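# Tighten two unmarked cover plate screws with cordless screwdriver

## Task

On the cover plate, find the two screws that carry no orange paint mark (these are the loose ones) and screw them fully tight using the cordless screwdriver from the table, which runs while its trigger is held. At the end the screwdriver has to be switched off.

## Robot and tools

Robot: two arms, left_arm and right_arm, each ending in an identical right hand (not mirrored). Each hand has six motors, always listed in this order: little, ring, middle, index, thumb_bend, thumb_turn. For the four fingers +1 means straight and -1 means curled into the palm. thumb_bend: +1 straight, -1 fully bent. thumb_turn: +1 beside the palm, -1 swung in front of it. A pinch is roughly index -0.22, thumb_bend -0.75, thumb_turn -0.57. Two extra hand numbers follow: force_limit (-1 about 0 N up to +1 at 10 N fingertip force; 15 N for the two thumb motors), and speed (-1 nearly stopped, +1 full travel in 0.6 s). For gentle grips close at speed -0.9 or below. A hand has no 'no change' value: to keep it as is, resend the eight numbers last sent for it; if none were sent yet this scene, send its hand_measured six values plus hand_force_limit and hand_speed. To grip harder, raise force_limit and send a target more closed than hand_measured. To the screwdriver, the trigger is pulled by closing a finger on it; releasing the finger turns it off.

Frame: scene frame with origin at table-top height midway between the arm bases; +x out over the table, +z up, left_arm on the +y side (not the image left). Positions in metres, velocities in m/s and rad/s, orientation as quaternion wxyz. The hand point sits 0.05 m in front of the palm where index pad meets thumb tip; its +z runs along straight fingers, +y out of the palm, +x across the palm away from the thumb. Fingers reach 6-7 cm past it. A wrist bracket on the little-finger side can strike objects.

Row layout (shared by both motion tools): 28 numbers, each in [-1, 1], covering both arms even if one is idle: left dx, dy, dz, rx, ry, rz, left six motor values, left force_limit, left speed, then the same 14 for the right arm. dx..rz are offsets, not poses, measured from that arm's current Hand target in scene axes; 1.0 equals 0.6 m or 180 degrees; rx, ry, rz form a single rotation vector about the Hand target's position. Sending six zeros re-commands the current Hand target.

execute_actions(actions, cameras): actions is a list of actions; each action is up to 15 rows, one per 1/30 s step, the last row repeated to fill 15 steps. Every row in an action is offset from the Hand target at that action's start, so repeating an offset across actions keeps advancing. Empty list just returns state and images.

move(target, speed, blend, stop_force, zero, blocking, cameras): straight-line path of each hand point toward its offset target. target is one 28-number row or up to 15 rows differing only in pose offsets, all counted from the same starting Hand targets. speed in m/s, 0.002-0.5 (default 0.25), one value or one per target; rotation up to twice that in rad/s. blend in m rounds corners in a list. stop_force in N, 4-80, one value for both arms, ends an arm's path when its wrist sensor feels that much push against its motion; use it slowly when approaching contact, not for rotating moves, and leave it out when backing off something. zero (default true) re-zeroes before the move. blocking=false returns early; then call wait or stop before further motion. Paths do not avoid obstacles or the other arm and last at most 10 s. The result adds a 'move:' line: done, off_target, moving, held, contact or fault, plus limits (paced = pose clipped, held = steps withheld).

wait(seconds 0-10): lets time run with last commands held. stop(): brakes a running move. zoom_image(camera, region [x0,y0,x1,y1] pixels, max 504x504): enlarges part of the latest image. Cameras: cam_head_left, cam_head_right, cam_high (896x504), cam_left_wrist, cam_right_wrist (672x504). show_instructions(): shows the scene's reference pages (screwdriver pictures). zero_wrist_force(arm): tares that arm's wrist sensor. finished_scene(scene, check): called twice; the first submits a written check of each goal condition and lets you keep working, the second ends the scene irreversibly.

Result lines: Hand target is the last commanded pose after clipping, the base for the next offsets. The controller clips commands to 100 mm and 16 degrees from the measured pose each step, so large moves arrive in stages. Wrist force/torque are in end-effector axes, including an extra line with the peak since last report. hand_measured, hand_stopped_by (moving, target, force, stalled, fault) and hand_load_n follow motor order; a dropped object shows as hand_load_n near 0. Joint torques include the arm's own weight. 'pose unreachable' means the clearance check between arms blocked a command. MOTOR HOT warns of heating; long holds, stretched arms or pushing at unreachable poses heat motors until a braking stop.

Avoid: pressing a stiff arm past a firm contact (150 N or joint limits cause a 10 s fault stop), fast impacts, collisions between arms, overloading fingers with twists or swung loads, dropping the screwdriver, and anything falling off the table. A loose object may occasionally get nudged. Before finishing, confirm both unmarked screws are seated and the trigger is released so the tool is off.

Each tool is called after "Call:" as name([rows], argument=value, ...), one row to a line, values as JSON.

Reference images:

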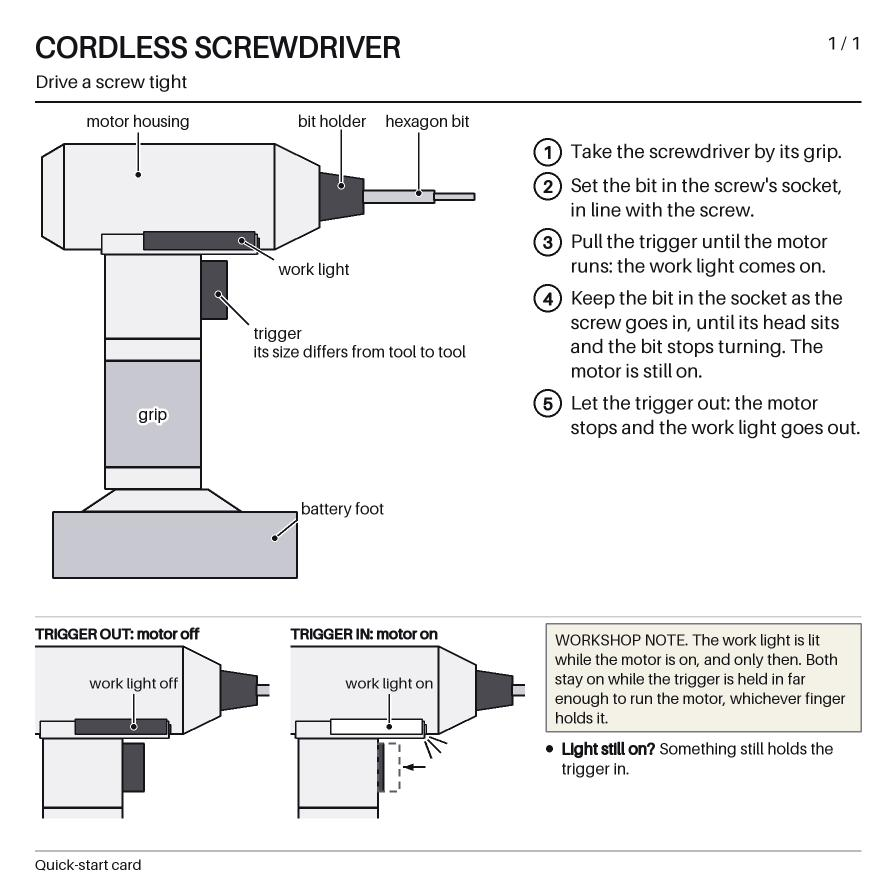

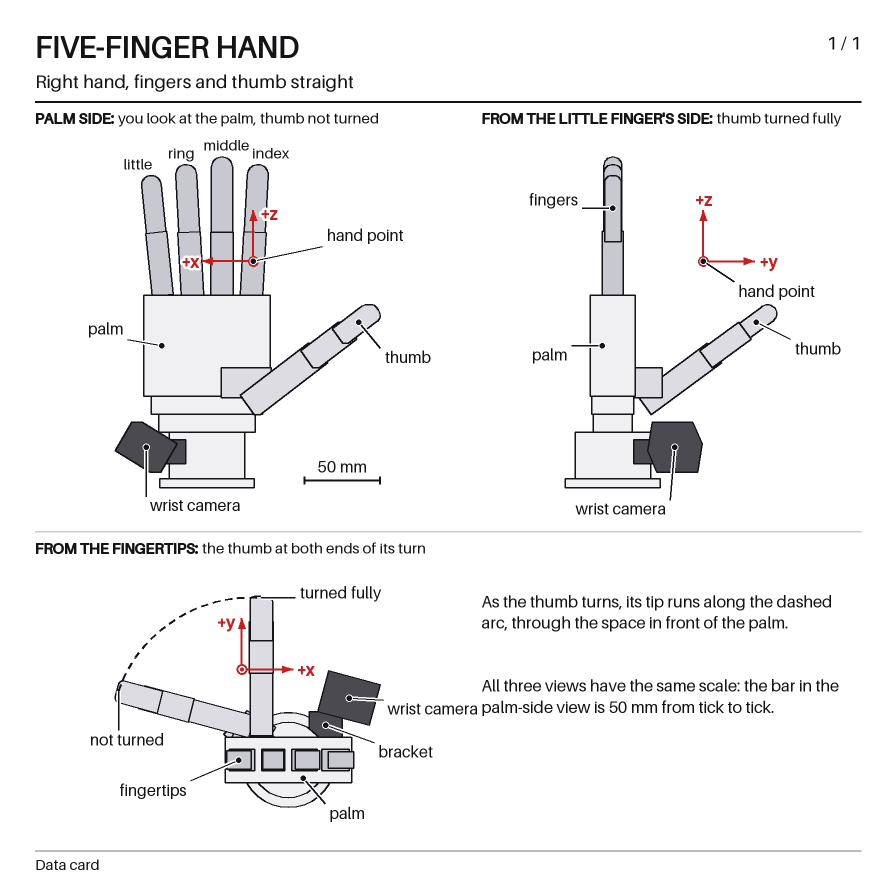

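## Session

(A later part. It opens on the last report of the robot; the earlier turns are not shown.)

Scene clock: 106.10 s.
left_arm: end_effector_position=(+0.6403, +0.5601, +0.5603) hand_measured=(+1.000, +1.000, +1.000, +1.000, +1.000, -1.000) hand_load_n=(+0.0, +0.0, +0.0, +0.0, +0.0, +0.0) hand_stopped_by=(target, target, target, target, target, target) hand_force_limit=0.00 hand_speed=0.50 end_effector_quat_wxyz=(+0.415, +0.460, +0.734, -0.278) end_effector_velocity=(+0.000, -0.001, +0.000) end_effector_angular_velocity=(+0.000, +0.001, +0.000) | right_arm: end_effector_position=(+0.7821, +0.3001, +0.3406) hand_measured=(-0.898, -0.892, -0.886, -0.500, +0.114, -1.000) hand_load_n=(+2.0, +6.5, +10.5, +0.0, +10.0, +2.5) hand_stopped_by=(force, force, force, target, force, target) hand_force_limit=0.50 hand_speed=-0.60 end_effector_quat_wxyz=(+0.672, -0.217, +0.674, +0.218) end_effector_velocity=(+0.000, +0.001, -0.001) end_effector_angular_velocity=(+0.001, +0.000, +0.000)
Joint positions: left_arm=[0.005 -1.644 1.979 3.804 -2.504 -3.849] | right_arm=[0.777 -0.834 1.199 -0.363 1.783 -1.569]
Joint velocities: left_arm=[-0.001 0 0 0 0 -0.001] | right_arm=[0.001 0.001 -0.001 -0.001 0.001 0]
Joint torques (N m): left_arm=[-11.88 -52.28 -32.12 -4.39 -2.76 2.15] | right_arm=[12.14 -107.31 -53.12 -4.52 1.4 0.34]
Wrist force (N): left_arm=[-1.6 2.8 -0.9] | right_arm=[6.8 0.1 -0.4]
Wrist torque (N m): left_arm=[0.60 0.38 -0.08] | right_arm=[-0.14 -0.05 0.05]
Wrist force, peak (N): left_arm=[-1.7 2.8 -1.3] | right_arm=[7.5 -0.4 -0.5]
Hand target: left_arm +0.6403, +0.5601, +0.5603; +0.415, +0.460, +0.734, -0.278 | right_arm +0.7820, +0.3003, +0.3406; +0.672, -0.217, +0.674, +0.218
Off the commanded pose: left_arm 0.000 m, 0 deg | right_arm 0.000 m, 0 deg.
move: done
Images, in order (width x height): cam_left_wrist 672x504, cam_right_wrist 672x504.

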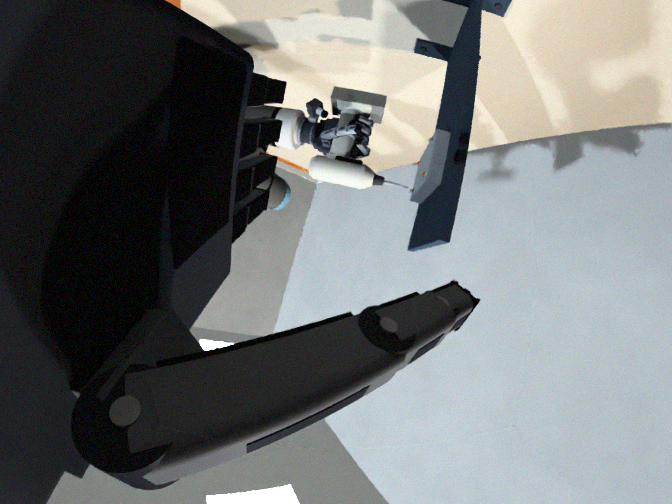

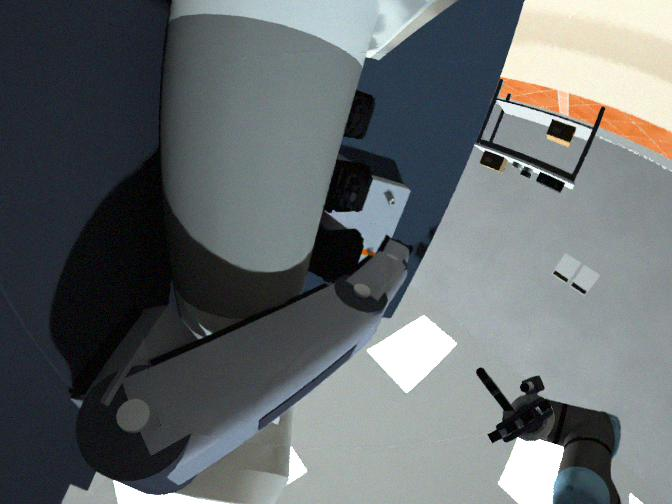

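Call:
execute_actions(actions=[])

Call:
zoom_image(camera="cam_head_right", region=[320, 105, 380, 150])

Call:
zoom_image(camera="cam_head_left", region=[310, 105, 370, 150])

Call:
zoom_image(camera="cam_high", region=[420, 165, 480, 210])

Call:
zoom_image(camera="cam_left_wrist", region=[395, 170, 435, 200])

Scene clock: 106.80 s.
left_arm: end_effector_position=(+0.6403, +0.5601, +0.5603) hand_measured=(+1.000, +1.000, +1.000, +1.000, +1.000, -1.000) hand_load_n=(+0.0, +0.0, +0.0, +0.0, +0.0, +0.0) hand_stopped_by=(target, target, target, target, target, target) hand_force_limit=0.00 hand_speed=0.50 end_effector_quat_wxyz=(+0.415, +0.460, +0.734, -0.278) end_effector_velocity=(+0.000, +0.000, +0.000) end_effector_angular_velocity=(+0.000, +0.001, +0.000) | right_arm: end_effector_position=(+0.7820, +0.3003, +0.3406) hand_measured=(-0.898, -0.892, -0.886, -0.500, +0.114, -1.000) hand_load_n=(+2.5, +6.5, +10.5, +0.0, +10.0, +2.5) hand_stopped_by=(force, force, force, target, force, target) hand_force_limit=0.50 hand_speed=-0.60 end_effector_quat_wxyz=(+0.672, -0.217, +0.674, +0.218) end_effector_velocity=(+0.000, +0.000, -0.001) end_effector_angular_velocity=(+0.000, +0.001, +0.000)
Joint positions: left_arm=[0.005 -1.644 1.979 3.804 -2.504 -3.849] | right_arm=[0.778 -0.834 1.199 -0.363 1.783 -1.569]
Joint velocities: left_arm=[0 0 0 0 0 -0.001] | right_arm=[0 0.001 0 -0.001 0 0]
Joint torques (N m): left_arm=[-13.45 -48.14 -33.13 -7.56 -2.75 -0.4] | right_arm=[14.41 -103.28 -51.61 -1.65 2.16 0.37]
Wrist force (N): left_arm=[-1.5 2.3 -1.5] | right_arm=[6.8 -0.3 -0.2]
Wrist torque (N m): left_arm=[0.54 0.38 -0.09] | right_arm=[-0.21 -0.06 0.04]
Wrist force, peak (N): left_arm=[-1.9 2.9 -1.4] | right_arm=[7.3 -0.2 -0.8]
Hand target: left_arm +0.6403, +0.5601, +0.5603; +0.415, +0.460, +0.734, -0.278 | right_arm +0.7820, +0.3003, +0.3406; +0.672, -0.217, +0.674, +0.218
Off the commanded pose: left_arm 0.000 m, 0 deg | right_arm 0.000 m, 0 deg.

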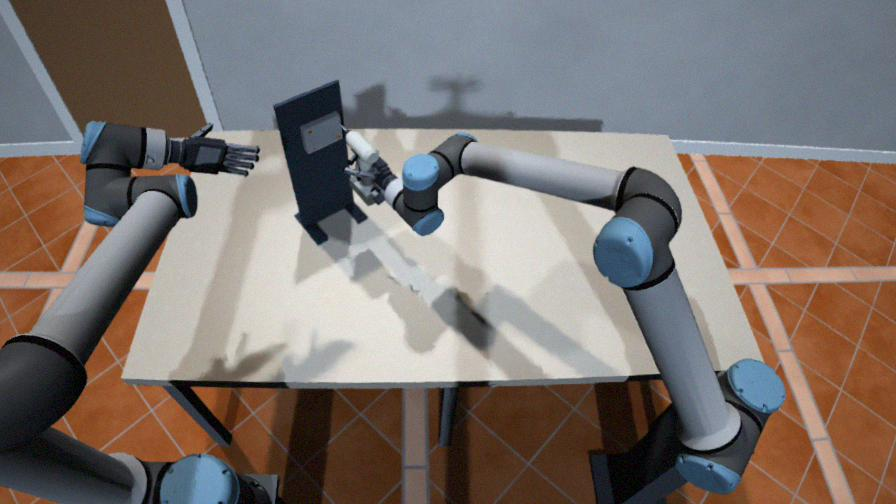

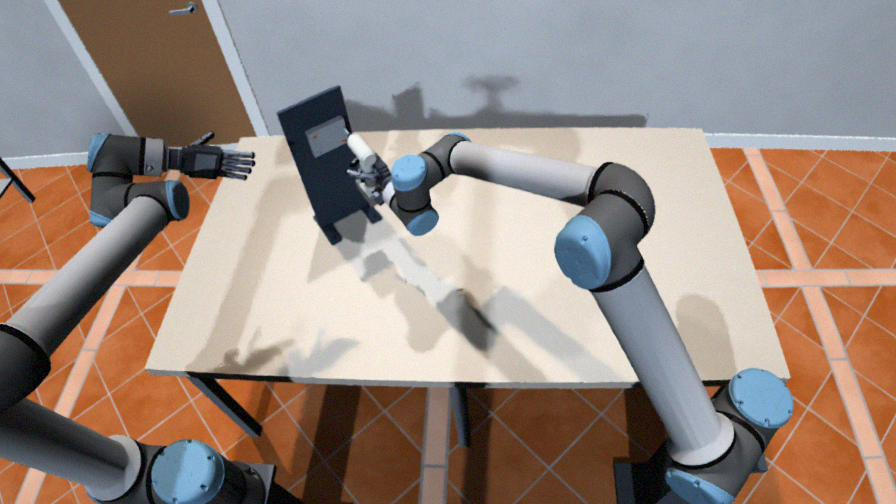

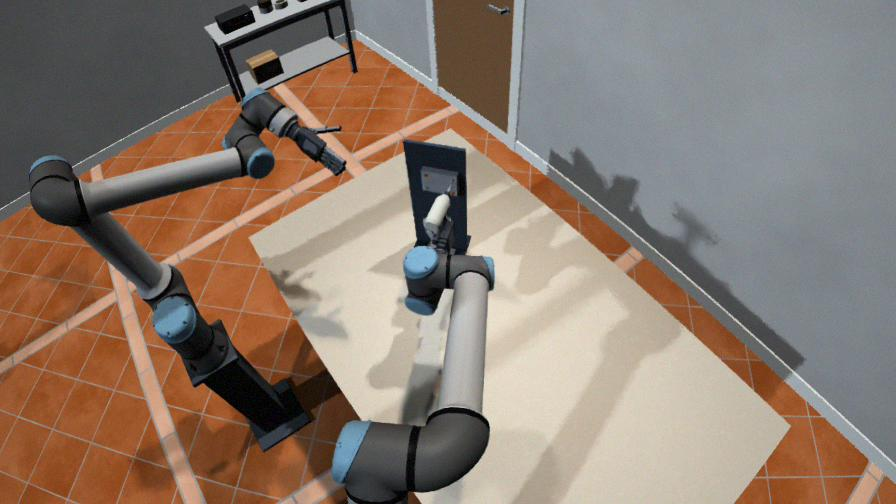

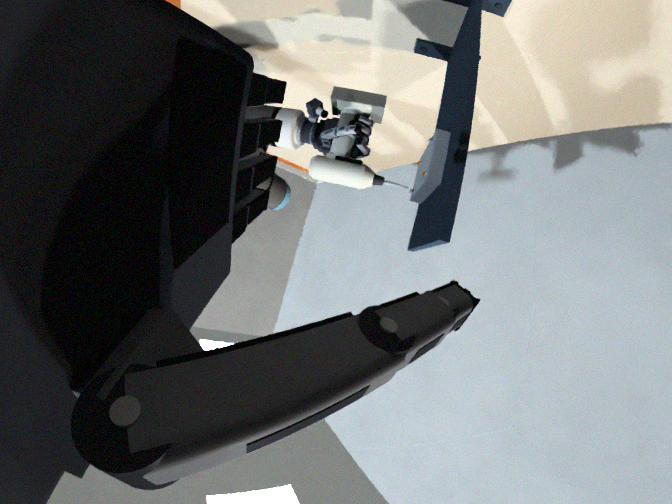

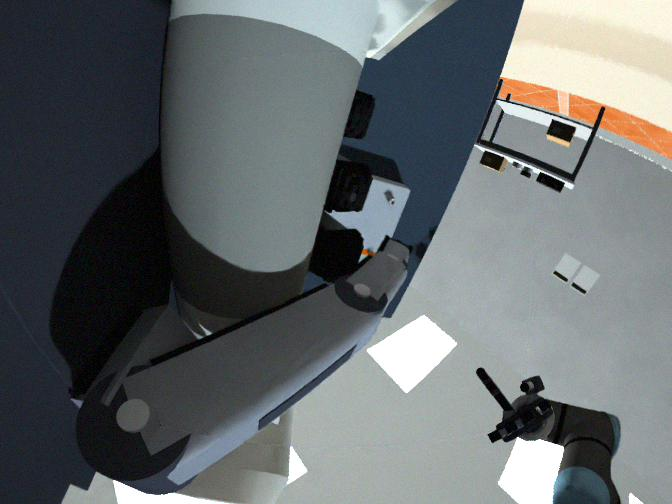

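Scaled by 8.400.

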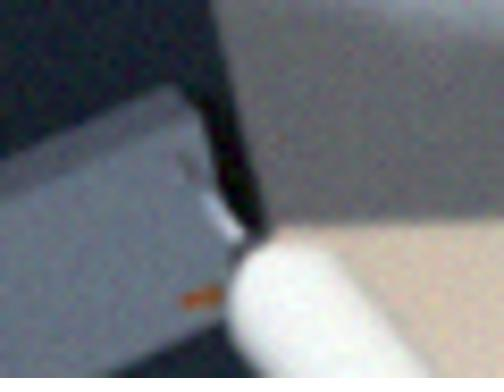

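Scaled by 8.400.

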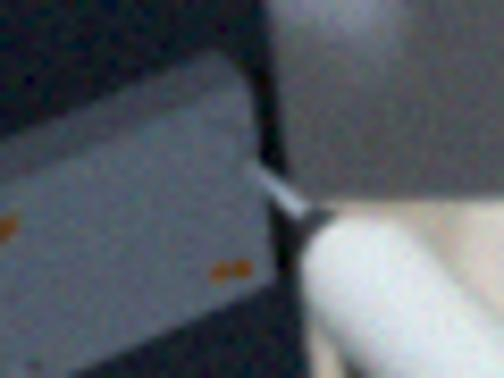

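Scaled by 8.400.

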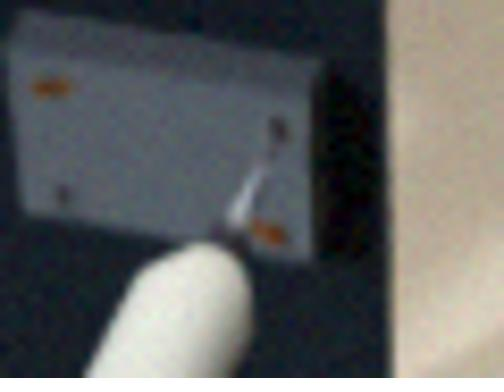

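Scaled by 12.600 from the camera's 672x504 image, which has a finer 960x720 frame.

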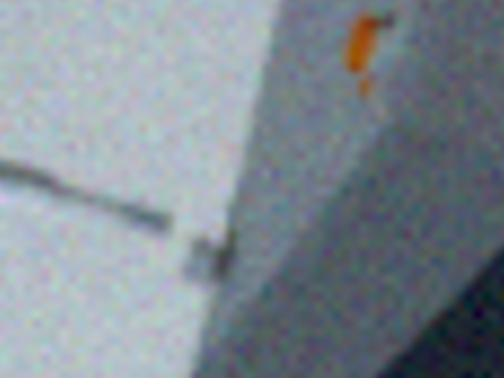

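Call:
move(target=[0,0,0,0,0,0,1,1,1,1,1,-1,0,0.5,0,0,0.0077,0,0,0,-0.98,-0.98,-0.98,-0.5,-0.98,-1,0.5,-0.6], speed=0.05, cameras=["cam_left_wrist","cam_high","cam_head_right"])

Call:
zoom_image(camera="cam_left_wrist", region=[395, 170, 435, 200])

Call:
zoom_image(camera="cam_high", region=[420, 165, 480, 210])

Call:
zoom_image(camera="cam_head_right", region=[320, 105, 380, 150])

Scene clock: 108.13 s.
left_arm: end_effector_position=(+0.6403, +0.5601, +0.5603) hand_measured=(+1.000, +1.000, +1.000, +1.000, +1.000, -1.000) hand_load_n=(+0.0, +0.0, +0.0, +0.0, +0.0, -0.5) hand_stopped_by=(target, target, target, target, target, target) hand_force_limit=0.00 hand_speed=0.50 end_effector_quat_wxyz=(+0.415, +0.460, +0.734, -0.278) end_effector_velocity=(+0.000, +0.000, +0.000) end_effector_angular_velocity=(+0.001, -0.001, +0.000) | right_arm: end_effector_position=(+0.7820, +0.3003, +0.3453) hand_measured=(-0.898, -0.892, -0.886, -0.500, +0.114, -1.000) hand_load_n=(+2.5, +6.0, +10.5, +0.0, +10.0, +2.5) hand_stopped_by=(force, force, force, target, force, target) hand_force_limit=0.50 hand_speed=-0.60 end_effector_quat_wxyz=(+0.672, -0.217, +0.674, +0.218) end_effector_velocity=(+0.000, +0.000, +0.001) end_effector_angular_velocity=(+0.000, +0.000, +0.000)
Joint positions: left_arm=[0.005 -1.644 1.979 3.804 -2.504 -3.849] | right_arm=[0.778 -0.836 1.195 -0.356 1.783 -1.569]
Joint velocities: left_arm=[0 0 0 0 0.001 0.001] | right_arm=[0 -0.001 0 0.001 0 0]
Joint torques (N m): left_arm=[-11.62 -55.35 -32.88 -6.9 -2.05 -2.53] | right_arm=[14.78 -114.76 -47.86 -4.02 1.86 0.57]
Wrist force (N): left_arm=[-1.6 2.5 -1.1] | right_arm=[7.0 0.1 -0.8]
Wrist torque (N m): left_arm=[0.55 0.38 -0.09] | right_arm=[-0.12 -0.08 0.06]
Wrist force, peak (N): left_arm=[-1.9 2.7 -1.5] | right_arm=[7.5 -0.3 -0.2]
Hand target: left_arm +0.6403, +0.5601, +0.5603; +0.415, +0.460, +0.734, -0.278 | right_arm +0.7820, +0.3002, +0.3452; +0.672, -0.217, +0.674, +0.218
Off the commanded pose: left_arm 0.000 m, 0 deg | right_arm 0.000 m, 0 deg.
move: done
Images, in order (width x height): cam_head_right 896x504, cam_high 896x504, cam_left_wrist 672x504.

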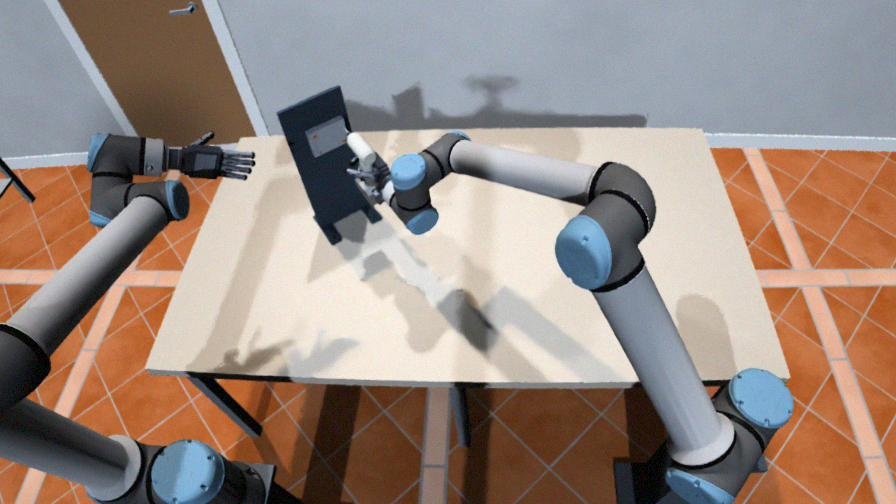

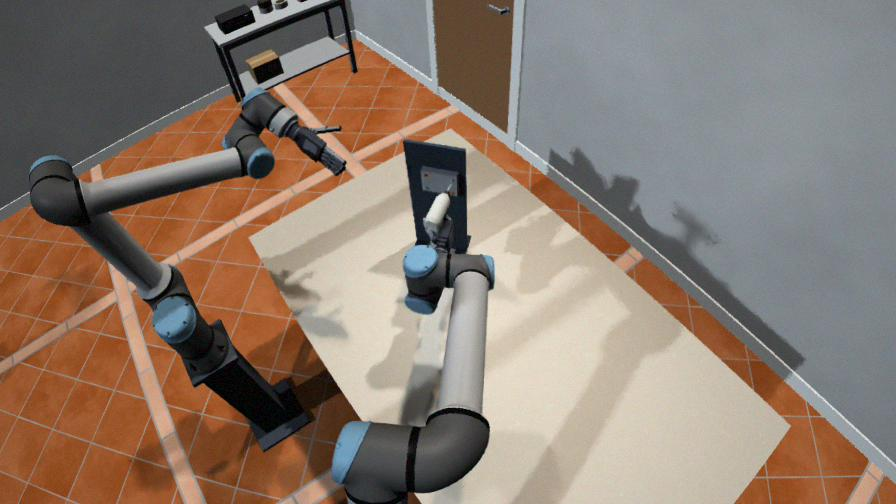

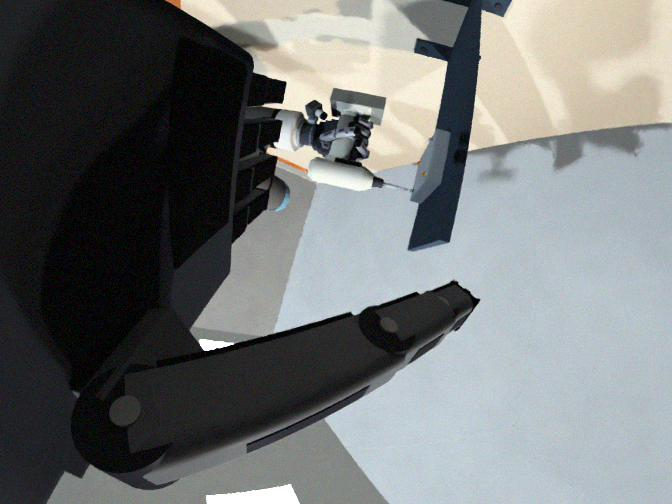

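Scaled by 12.600 from the camera's 672x504 image, which has a finer 960x720 frame.

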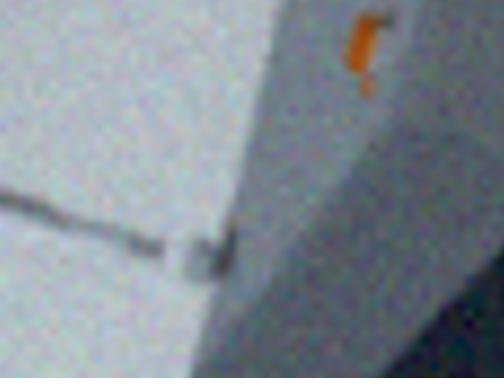

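Scaled by 8.400.

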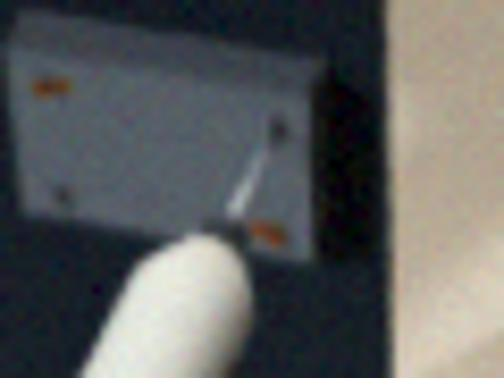

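Scaled by 8.400.

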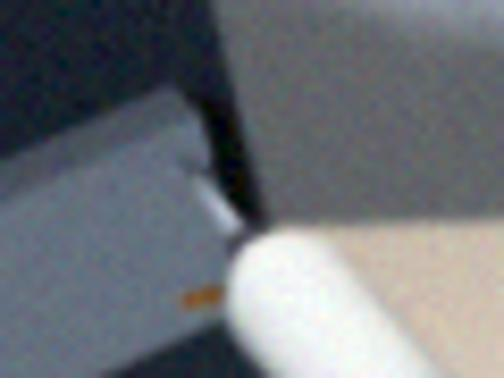

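Call:
move(target=[0,0,0,0,0,0,1,1,1,1,1,-1,0,0.5,0.0123,0.0086,0.0007,0,0,0,-0.98,-0.98,-0.98,-0.5,-0.98,-1,0.5,-0.6], speed=0.01, stop_force=4, cameras=["cam_left_wrist","cam_high","cam_head_right"])

Call:
zoom_image(camera="cam_left_wrist", region=[395, 170, 435, 200])

Scene clock: 111.73 s.
left_arm: end_effector_position=(+0.6403, +0.5601, +0.5603) hand_measured=(+1.000, +1.000, +1.000, +1.000, +1.000, -1.000) hand_load_n=(+0.0, +0.0, +0.0, -0.5, +0.5, -0.5) hand_stopped_by=(target, target, target, target, target, target) hand_force_limit=0.00 hand_speed=0.50 end_effector_quat_wxyz=(+0.415, +0.460, +0.734, -0.278) end_effector_velocity=(+0.000, +0.001, +0.000) end_effector_angular_velocity=(+0.000, +0.000, +0.001) | right_arm: end_effector_position=(+0.7849, +0.3024, +0.3454) hand_measured=(-0.898, -0.892, -0.886, -0.500, +0.114, -1.000) hand_load_n=(+2.5, +6.5, +10.0, +0.0, +10.0, +2.0) hand_stopped_by=(force, force, force, target, force, target) hand_force_limit=0.50 hand_speed=-0.60 end_effector_quat_wxyz=(+0.672, -0.217, +0.674, +0.218) end_effector_velocity=(+0.000, +0.000, -0.003) end_effector_angular_velocity=(-0.003, +0.002, -0.001)
Joint positions: left_arm=[0.005 -1.644 1.979 3.804 -2.504 -3.849] | right_arm=[0.777 -0.831 1.185 -0.352 1.782 -1.569]
Joint velocities: left_arm=[0.001 0 0 -0.001 0 0] | right_arm=[0 0.002 0 0 0 -0.001]
Joint torques (N m): left_arm=[-13.36 -52.22 -34.64 -5.71 -1.26 -2.55] | right_arm=[14.89 -123.22 -42.38 -6.25 1.69 0.91]
Wrist force (N): left_arm=[-1.5 2.9 -1.4] | right_arm=[6.8 0.0 -1.1]
Wrist torque (N m): left_arm=[0.62 0.38 -0.07] | right_arm=[-0.12 -0.07 0.04]
Wrist force, peak (N): left_arm=[-1.9 2.9 -1.4] | right_arm=[9.0 -0.5 -10.8]
Hand target: left_arm +0.6403, +0.5601, +0.5603; +0.415, +0.460, +0.734, -0.278 | right_arm +0.7849, +0.3024, +0.3454; +0.672, -0.217, +0.674, +0.218
Off the commanded pose: left_arm 0.000 m, 0 deg | right_arm 0.005 m, 0 deg.
move: contact (right_arm)
Images, in order (width x height): cam_head_right 896x504, cam_high 896x504, cam_left_wrist 672x504.

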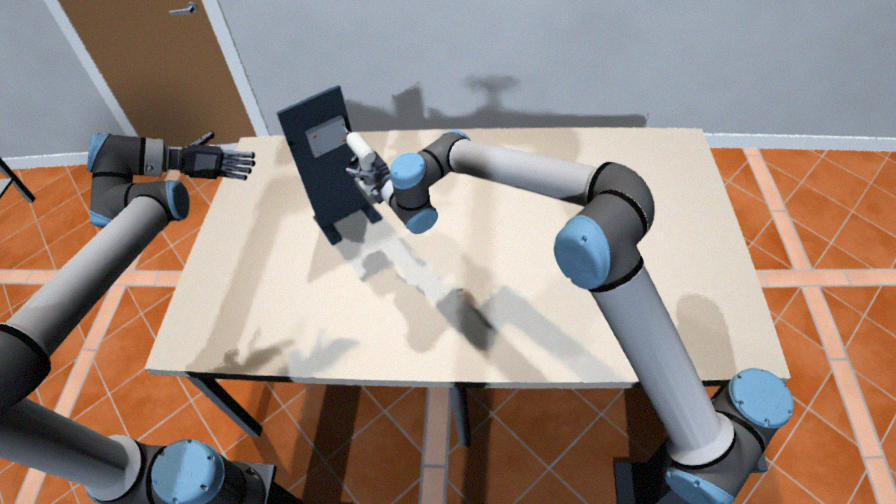

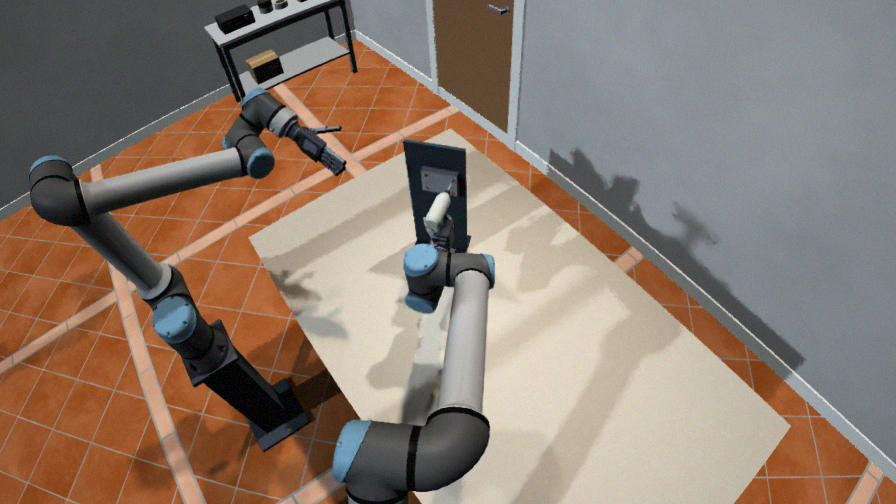

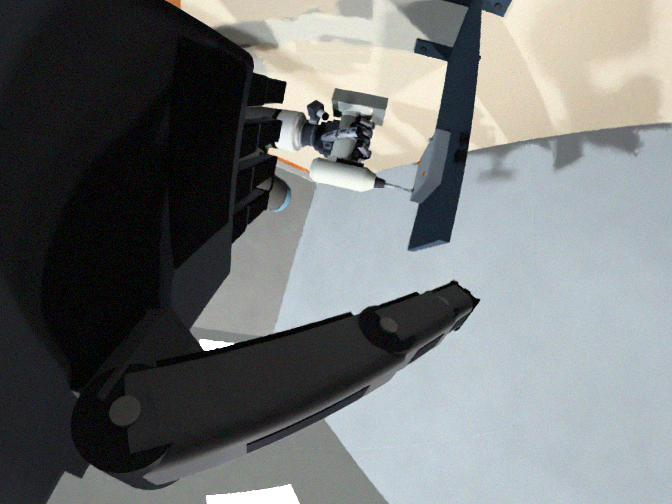

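Scaled by 12.600 from the camera's 672x504 image, which has a finer 960x720 frame.

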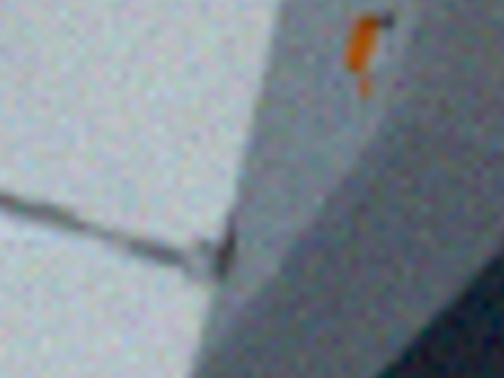

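Call:
move(target=[0,0,0,0,0,0,1,1,1,1,1,-1,0,0.5,0.00095,0.00069,0,0,0,0,-0.98,-0.98,-0.98,-0.9,-0.98,-1,0.5,-0.6], speed=0.01, cameras=["cam_left_wrist"])

Call:
zoom_image(camera="cam_left_wrist", region=[395, 170, 435, 200])

Scene clock: 112.83 s.
left_arm: end_effector_position=(+0.6403, +0.5601, +0.5603) hand_measured=(+1.000, +1.000, +1.000, +1.000, +1.000, -1.000) hand_load_n=(+0.0, +0.0, +0.0, +0.0, +0.0, -0.5) hand_stopped_by=(target, target, target, target, target, target) hand_force_limit=0.00 hand_speed=0.50 end_effector_quat_wxyz=(+0.415, +0.460, +0.734, -0.278) end_effector_velocity=(+0.000, -0.001, +0.000) end_effector_angular_velocity=(+0.000, +0.001, -0.001) | right_arm: end_effector_position=(+0.7854, +0.3028, +0.3454) hand_measured=(-0.898, -0.892, -0.886, -0.886, +0.114, -1.000) hand_load_n=(+3.5, +6.5, +9.5, +12.0, +10.5, +1.0) hand_stopped_by=(force, force, force, force, force, target) hand_force_limit=0.50 hand_speed=-0.60 end_effector_quat_wxyz=(+0.672, -0.217, +0.674, +0.218) end_effector_velocity=(+0.000, +0.000, +0.000) end_effector_angular_velocity=(+0.000, +0.000, +0.000)
Joint positions: left_arm=[0.005 -1.644 1.979 3.804 -2.504 -3.849] | right_arm=[0.777 -0.83 1.183 -0.351 1.782 -1.569]
Joint velocities: left_arm=[-0.001 0 0 0 0 -0.001] | right_arm=[0 0 0 0 0 0]
Joint torques (N m): left_arm=[-12.26 -48.83 -35.49 -5.25 -0.7 -2.22] | right_arm=[-15.08 -104.92 -51.36 -2.66 -0.87 0.76]
Wrist force (N): left_arm=[-1.4 2.5 -1.1] | right_arm=[7.5 0.2 -6.5]
Wrist torque (N m): left_arm=[0.55 0.34 -0.08] | right_arm=[-0.02 -0.27 0.04]
Wrist force, peak (N): left_arm=[-1.6 2.8 -1.9] | right_arm=[9.3 -1.1 -11.0]
Hand target: left_arm +0.6403, +0.5601, +0.5603; +0.415, +0.460, +0.734, -0.278 | right_arm +0.7855, +0.3028, +0.3454; +0.672, -0.217, +0.674, +0.218
Off the commanded pose: left_arm 0.000 m, 0 deg | right_arm 0.000 m, 0 deg.
move: done
Images, in order (width x height): cam_left_wrist 672x504.

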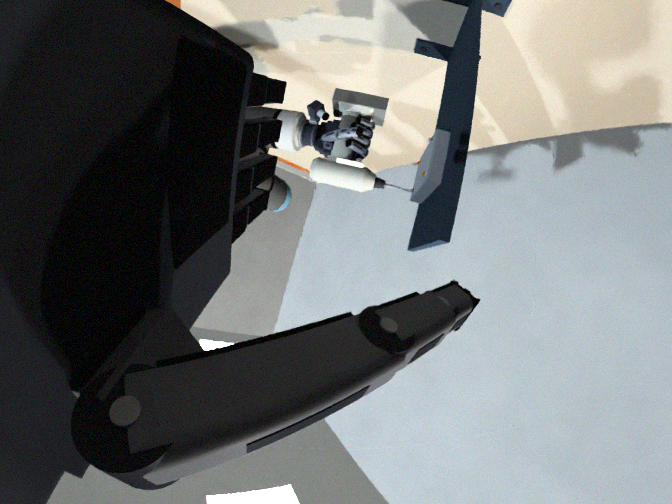

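Scaled by 12.600 from the camera's 672x504 image, which has a finer 960x720 frame.

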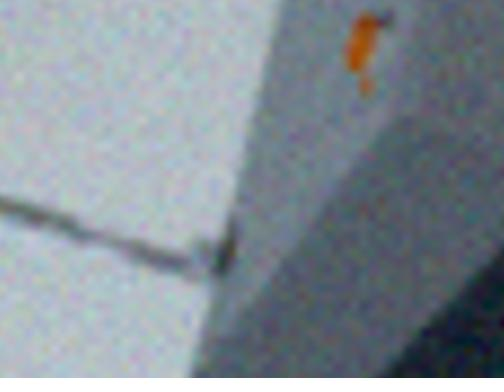

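Call:
wait(seconds=0.7, cameras=["cam_left_wrist","cam_head_right"])

Call:
zoom_image(camera="cam_left_wrist", region=[395, 170, 435, 200])

Scene clock: 113.67 s.
left_arm: end_effector_position=(+0.6403, +0.5601, +0.5603) hand_measured=(+1.000, +1.000, +1.000, +1.000, +1.000, -1.000) hand_load_n=(+0.0, +0.0, +0.0, +0.0, +0.0, +0.0) hand_stopped_by=(target, target, target, target, target, target) hand_force_limit=0.00 hand_speed=0.50 end_effector_quat_wxyz=(+0.415, +0.460, +0.734, -0.278) end_effector_velocity=(+0.000, +0.000, +0.000) end_effector_angular_velocity=(+0.000, -0.001, -0.001) | right_arm: end_effector_position=(+0.7855, +0.3028, +0.3454) hand_measured=(-0.898, -0.892, -0.886, -0.886, +0.114, -1.000) hand_load_n=(+3.5, +7.0, +9.0, +12.0, +11.0, +1.0) hand_stopped_by=(force, force, force, force, force, target) hand_force_limit=0.50 hand_speed=-0.60 end_effector_quat_wxyz=(+0.672, -0.217, +0.674, +0.218) end_effector_velocity=(+0.000, +0.000, +0.001) end_effector_angular_velocity=(+0.000, +0.000, +0.000)
Joint positions: left_arm=[0.005 -1.644 1.979 3.804 -2.504 -3.849] | right_arm=[0.777 -0.83 1.183 -0.351 1.782 -1.569]
Joint velocities: left_arm=[0 0 0 0 -0.001 0.001] | right_arm=[0 -0.001 0 0.002 0 0]
Joint torques (N m): left_arm=[-11.13 -51.13 -34.75 -4.82 -0.61 -2.32] | right_arm=[-16.38 -105.96 -44.06 -3.21 -1 0.78]
Wrist force (N): left_arm=[-1.7 2.6 -1.3] | right_arm=[7.9 0.5 -7.6]
Wrist torque (N m): left_arm=[0.58 0.41 -0.10] | right_arm=[0.04 -0.32 0.05]
Wrist force, peak (N): left_arm=[-1.7 3.0 -1.5] | right_arm=[8.3 0.1 -7.9]
Hand target: left_arm +0.6403, +0.5601, +0.5603; +0.415, +0.460, +0.734, -0.278 | right_arm +0.7855, +0.3028, +0.3454; +0.672, -0.217, +0.674, +0.218
Off the commanded pose: left_arm 0.000 m, 0 deg | right_arm 0.000 m, 0 deg.
wait: 0.70 s; at rest by 0.03 s
Images, in order (width x height): cam_head_right 896x504, cam_left_wrist 672x504.

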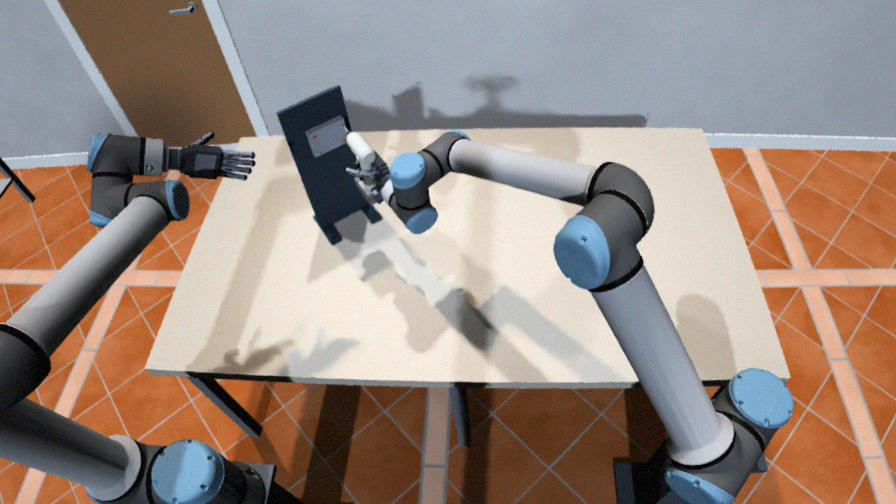

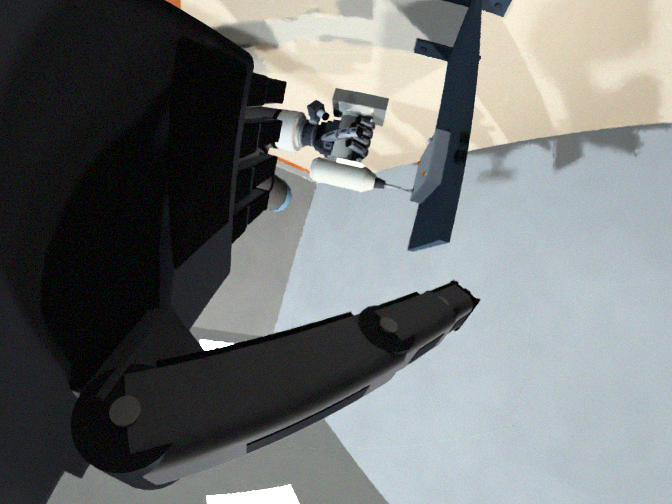

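Scaled by 12.600 from the camera's 672x504 image, which has a finer 960x720 frame.

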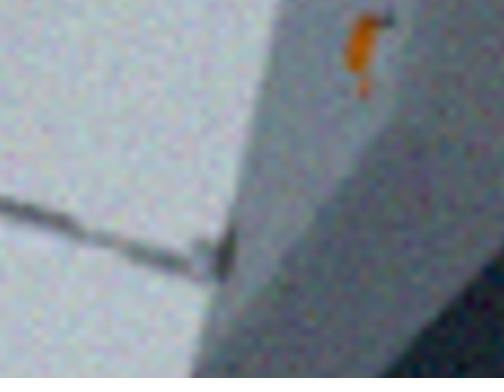

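Call:
wait(seconds=0.05, cameras=["cam_high","cam_head_right","cam_head_left"])

Call:
zoom_image(camera="cam_high", region=[430, 165, 470, 195])

Call:
zoom_image(camera="cam_head_right", region=[325, 110, 365, 140])

Call:
zoom_image(camera="cam_head_left", region=[320, 105, 360, 135])

Scene clock: 114.03 s.
left_arm: end_effector_position=(+0.6403, +0.5601, +0.5603) hand_measured=(+1.000, +1.000, +1.000, +1.000, +1.000, -1.000) hand_load_n=(+0.0, +0.0, +0.0, +0.0, +0.0, -0.5) hand_stopped_by=(target, target, target, target, target, target) hand_force_limit=0.00 hand_speed=0.50 end_effector_quat_wxyz=(+0.415, +0.460, +0.734, -0.278) end_effector_velocity=(+0.000, +0.000, +0.000) end_effector_angular_velocity=(+0.000, +0.002, +0.001) | right_arm: end_effector_position=(+0.7855, +0.3028, +0.3454) hand_measured=(-0.898, -0.892, -0.886, -0.886, +0.114, -1.000) hand_load_n=(+3.5, +6.5, +9.5, +12.0, +11.0, +1.0) hand_stopped_by=(force, force, force, force, force, target) hand_force_limit=0.50 hand_speed=-0.60 end_effector_quat_wxyz=(+0.672, -0.217, +0.674, +0.218) end_effector_velocity=(+0.000, +0.000, +0.000) end_effector_angular_velocity=(+0.000, +0.000, +0.000)
Joint positions: left_arm=[0.005 -1.644 1.979 3.804 -2.504 -3.849] | right_arm=[0.777 -0.83 1.183 -0.351 1.782 -1.569]
Joint velocities: left_arm=[-0.001 0 0 0 0 -0.002] | right_arm=[0 0 0 0 0 0]
Joint torques (N m): left_arm=[-10.93 -52.4 -34.34 -4.73 -0.33 -2.25] | right_arm=[-17.42 -105.51 -44.6 -3.36 -0.65 0.88]
Wrist force (N): left_arm=[-1.7 2.5 -1.4] | right_arm=[7.9 0.2 -7.0]
Wrist torque (N m): left_arm=[0.57 0.40 -0.10] | right_arm=[-0.01 -0.36 0.06]
Wrist force, peak (N): left_arm=[-1.3 2.9 -1.4] | right_arm=[8.1 0.3 -7.7]
Hand target: left_arm +0.6403, +0.5601, +0.5603; +0.415, +0.460, +0.734, -0.278 | right_arm +0.7855, +0.3028, +0.3454; +0.672, -0.217, +0.674, +0.218
Off the commanded pose: left_arm 0.000 m, 0 deg | right_arm 0.000 m, 0 deg.
wait: 0.07 s; at rest from the start
Images, in order (width x height): cam_head_left 896x504, cam_head_right 896x504, cam_high 896x504.

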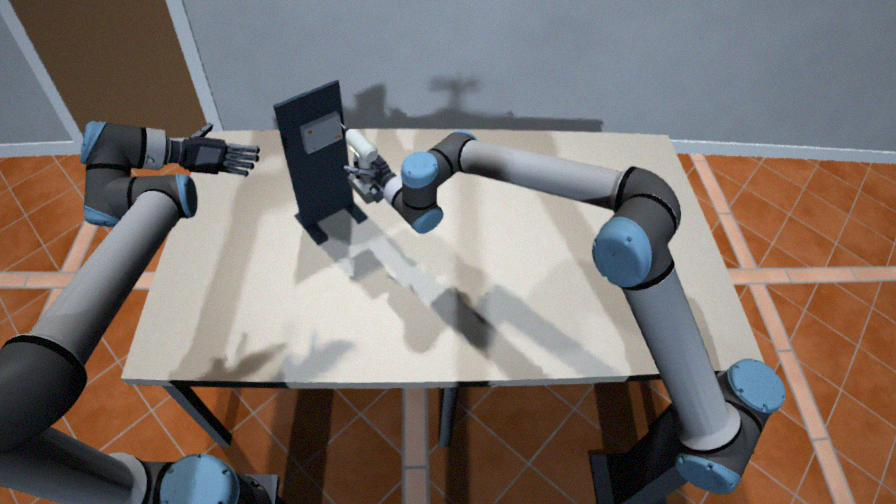

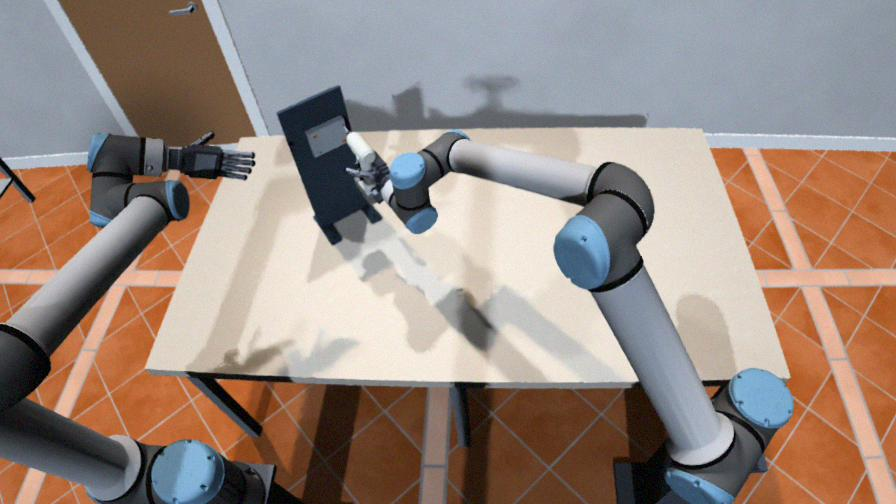

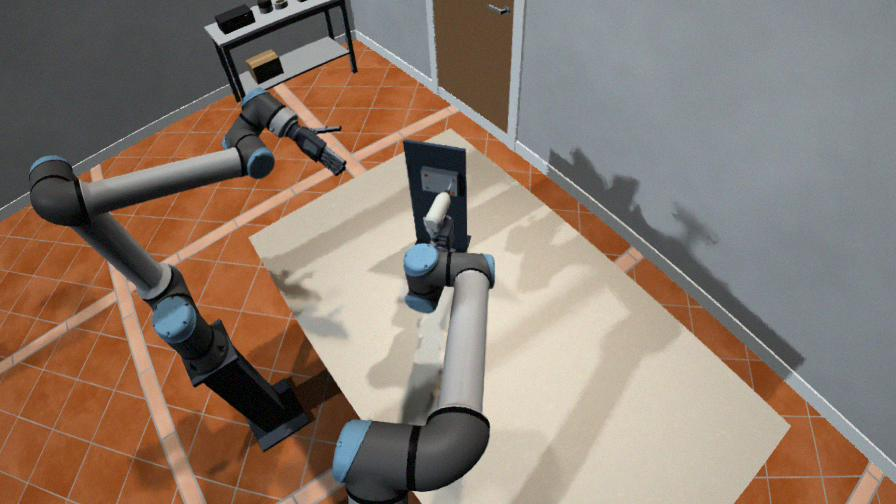

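Scaled by 12.600.

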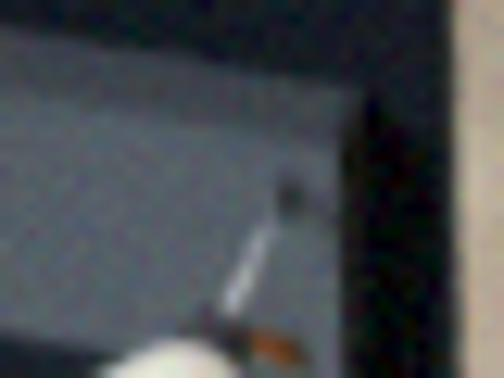

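Scaled by 12.600.

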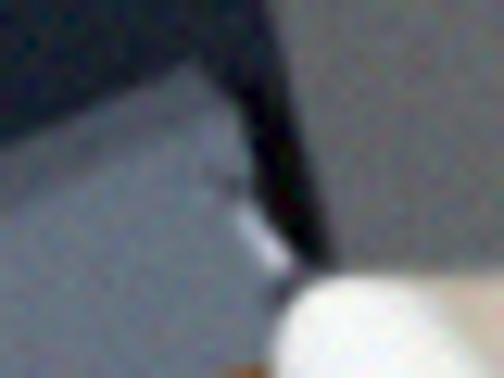

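Scaled by 12.600.

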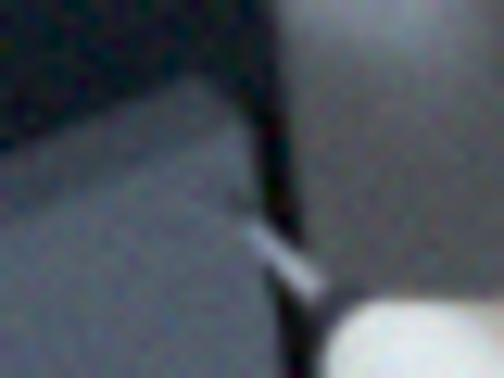

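Call:
move(target=[0,0,0,0,0,0,1,1,1,1,1,-1,0,0.5,0.0003,-0.0004,-0.002,0,0,0,-0.98,-0.98,-0.98,-0.9,-0.98,-1,0.5,-0.6], speed=0.004, cameras=["cam_left_wrist","cam_high"])

Call:
zoom_image(camera="cam_left_wrist", region=[395, 170, 435, 200])

Call:
zoom_image(camera="cam_high", region=[430, 165, 470, 195])

Scene clock: 115.10 s.
left_arm: end_effector_position=(+0.6403, +0.5601, +0.5603) hand_measured=(+1.000, +1.000, +1.000, +1.000, +1.000, -1.000) hand_load_n=(+0.0, +0.0, +0.0, +0.0, +0.0, +0.0) hand_stopped_by=(target, target, target, target, target, target) hand_force_limit=0.00 hand_speed=0.50 end_effector_quat_wxyz=(+0.415, +0.460, +0.734, -0.278) end_effector_velocity=(+0.000, +0.001, +0.000) end_effector_angular_velocity=(+0.000, +0.001, +0.001) | right_arm: end_effector_position=(+0.7856, +0.3025, +0.3441) hand_measured=(-0.898, -0.892, -0.886, -0.886, +0.114, -1.000) hand_load_n=(+3.5, +6.5, +9.0, +12.0, +11.0, +0.5) hand_stopped_by=(force, force, force, force, force, target) hand_force_limit=0.50 hand_speed=-0.60 end_effector_quat_wxyz=(+0.672, -0.217, +0.674, +0.218) end_effector_velocity=(+0.000, +0.000, +0.000) end_effector_angular_velocity=(+0.000, +0.000, +0.000)
Joint positions: left_arm=[0.005 -1.644 1.979 3.804 -2.504 -3.849] | right_arm=[0.776 -0.829 1.185 -0.353 1.782 -1.569]
Joint velocities: left_arm=[0.001 0 0 0 0 -0.001] | right_arm=[0 0 0 0 0 0]
Joint torques (N m): left_arm=[-10.09 -48.62 -36.54 -4.14 0.12 -2.38] | right_arm=[-16.94 -105.89 -44.97 -6.89 -0.74 0.73]
Wrist force (N): left_arm=[-1.5 2.5 -1.6] | right_arm=[8.6 0.3 -7.4]
Wrist torque (N m): left_arm=[0.58 0.39 -0.09] | right_arm=[-0.02 -0.38 0.07]
Wrist force, peak (N): left_arm=[-1.6 2.7 -1.6] | right_arm=[8.3 0.6 -7.9]
Hand target: left_arm +0.6403, +0.5601, +0.5603; +0.415, +0.460, +0.734, -0.278 | right_arm +0.7856, +0.3025, +0.3442; +0.672, -0.217, +0.674, +0.218
Off the commanded pose: left_arm 0.000 m, 0 deg | right_arm 0.000 m, 0 deg.
move: done
Images, in order (width x height): cam_high 896x504, cam_left_wrist 672x504.

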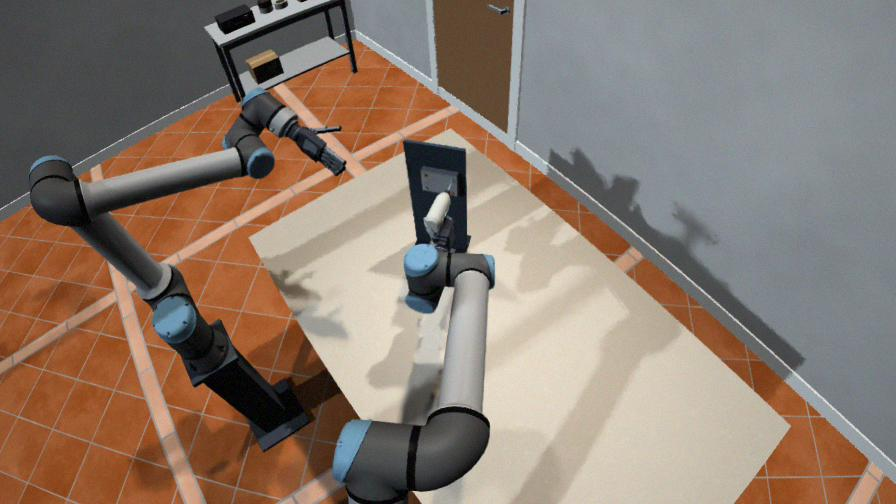

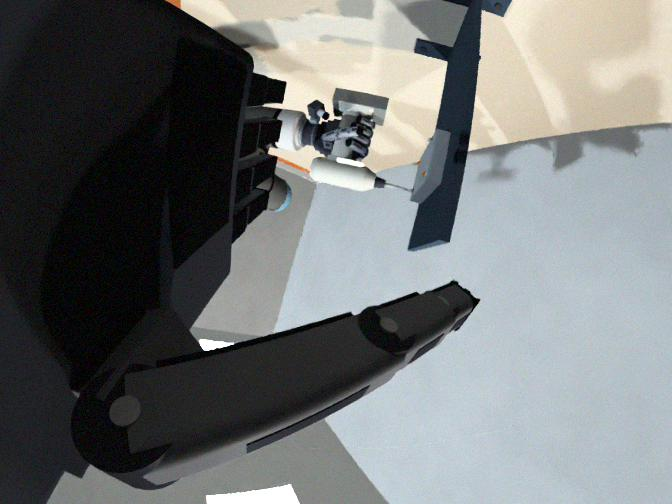

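Scaled by 12.600 from the camera's 672x504 image, which has a finer 960x720 frame.

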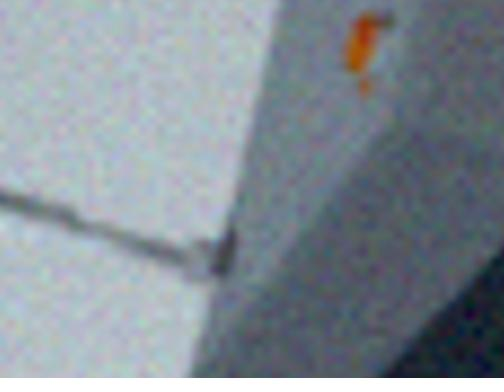

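Scaled by 12.600.

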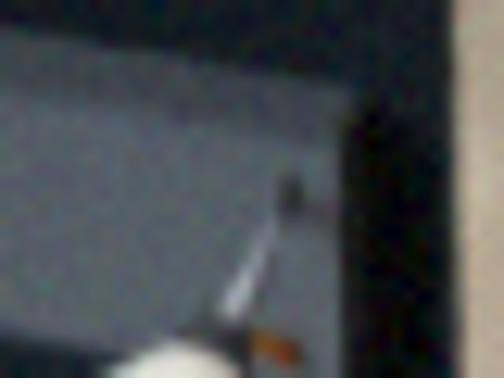

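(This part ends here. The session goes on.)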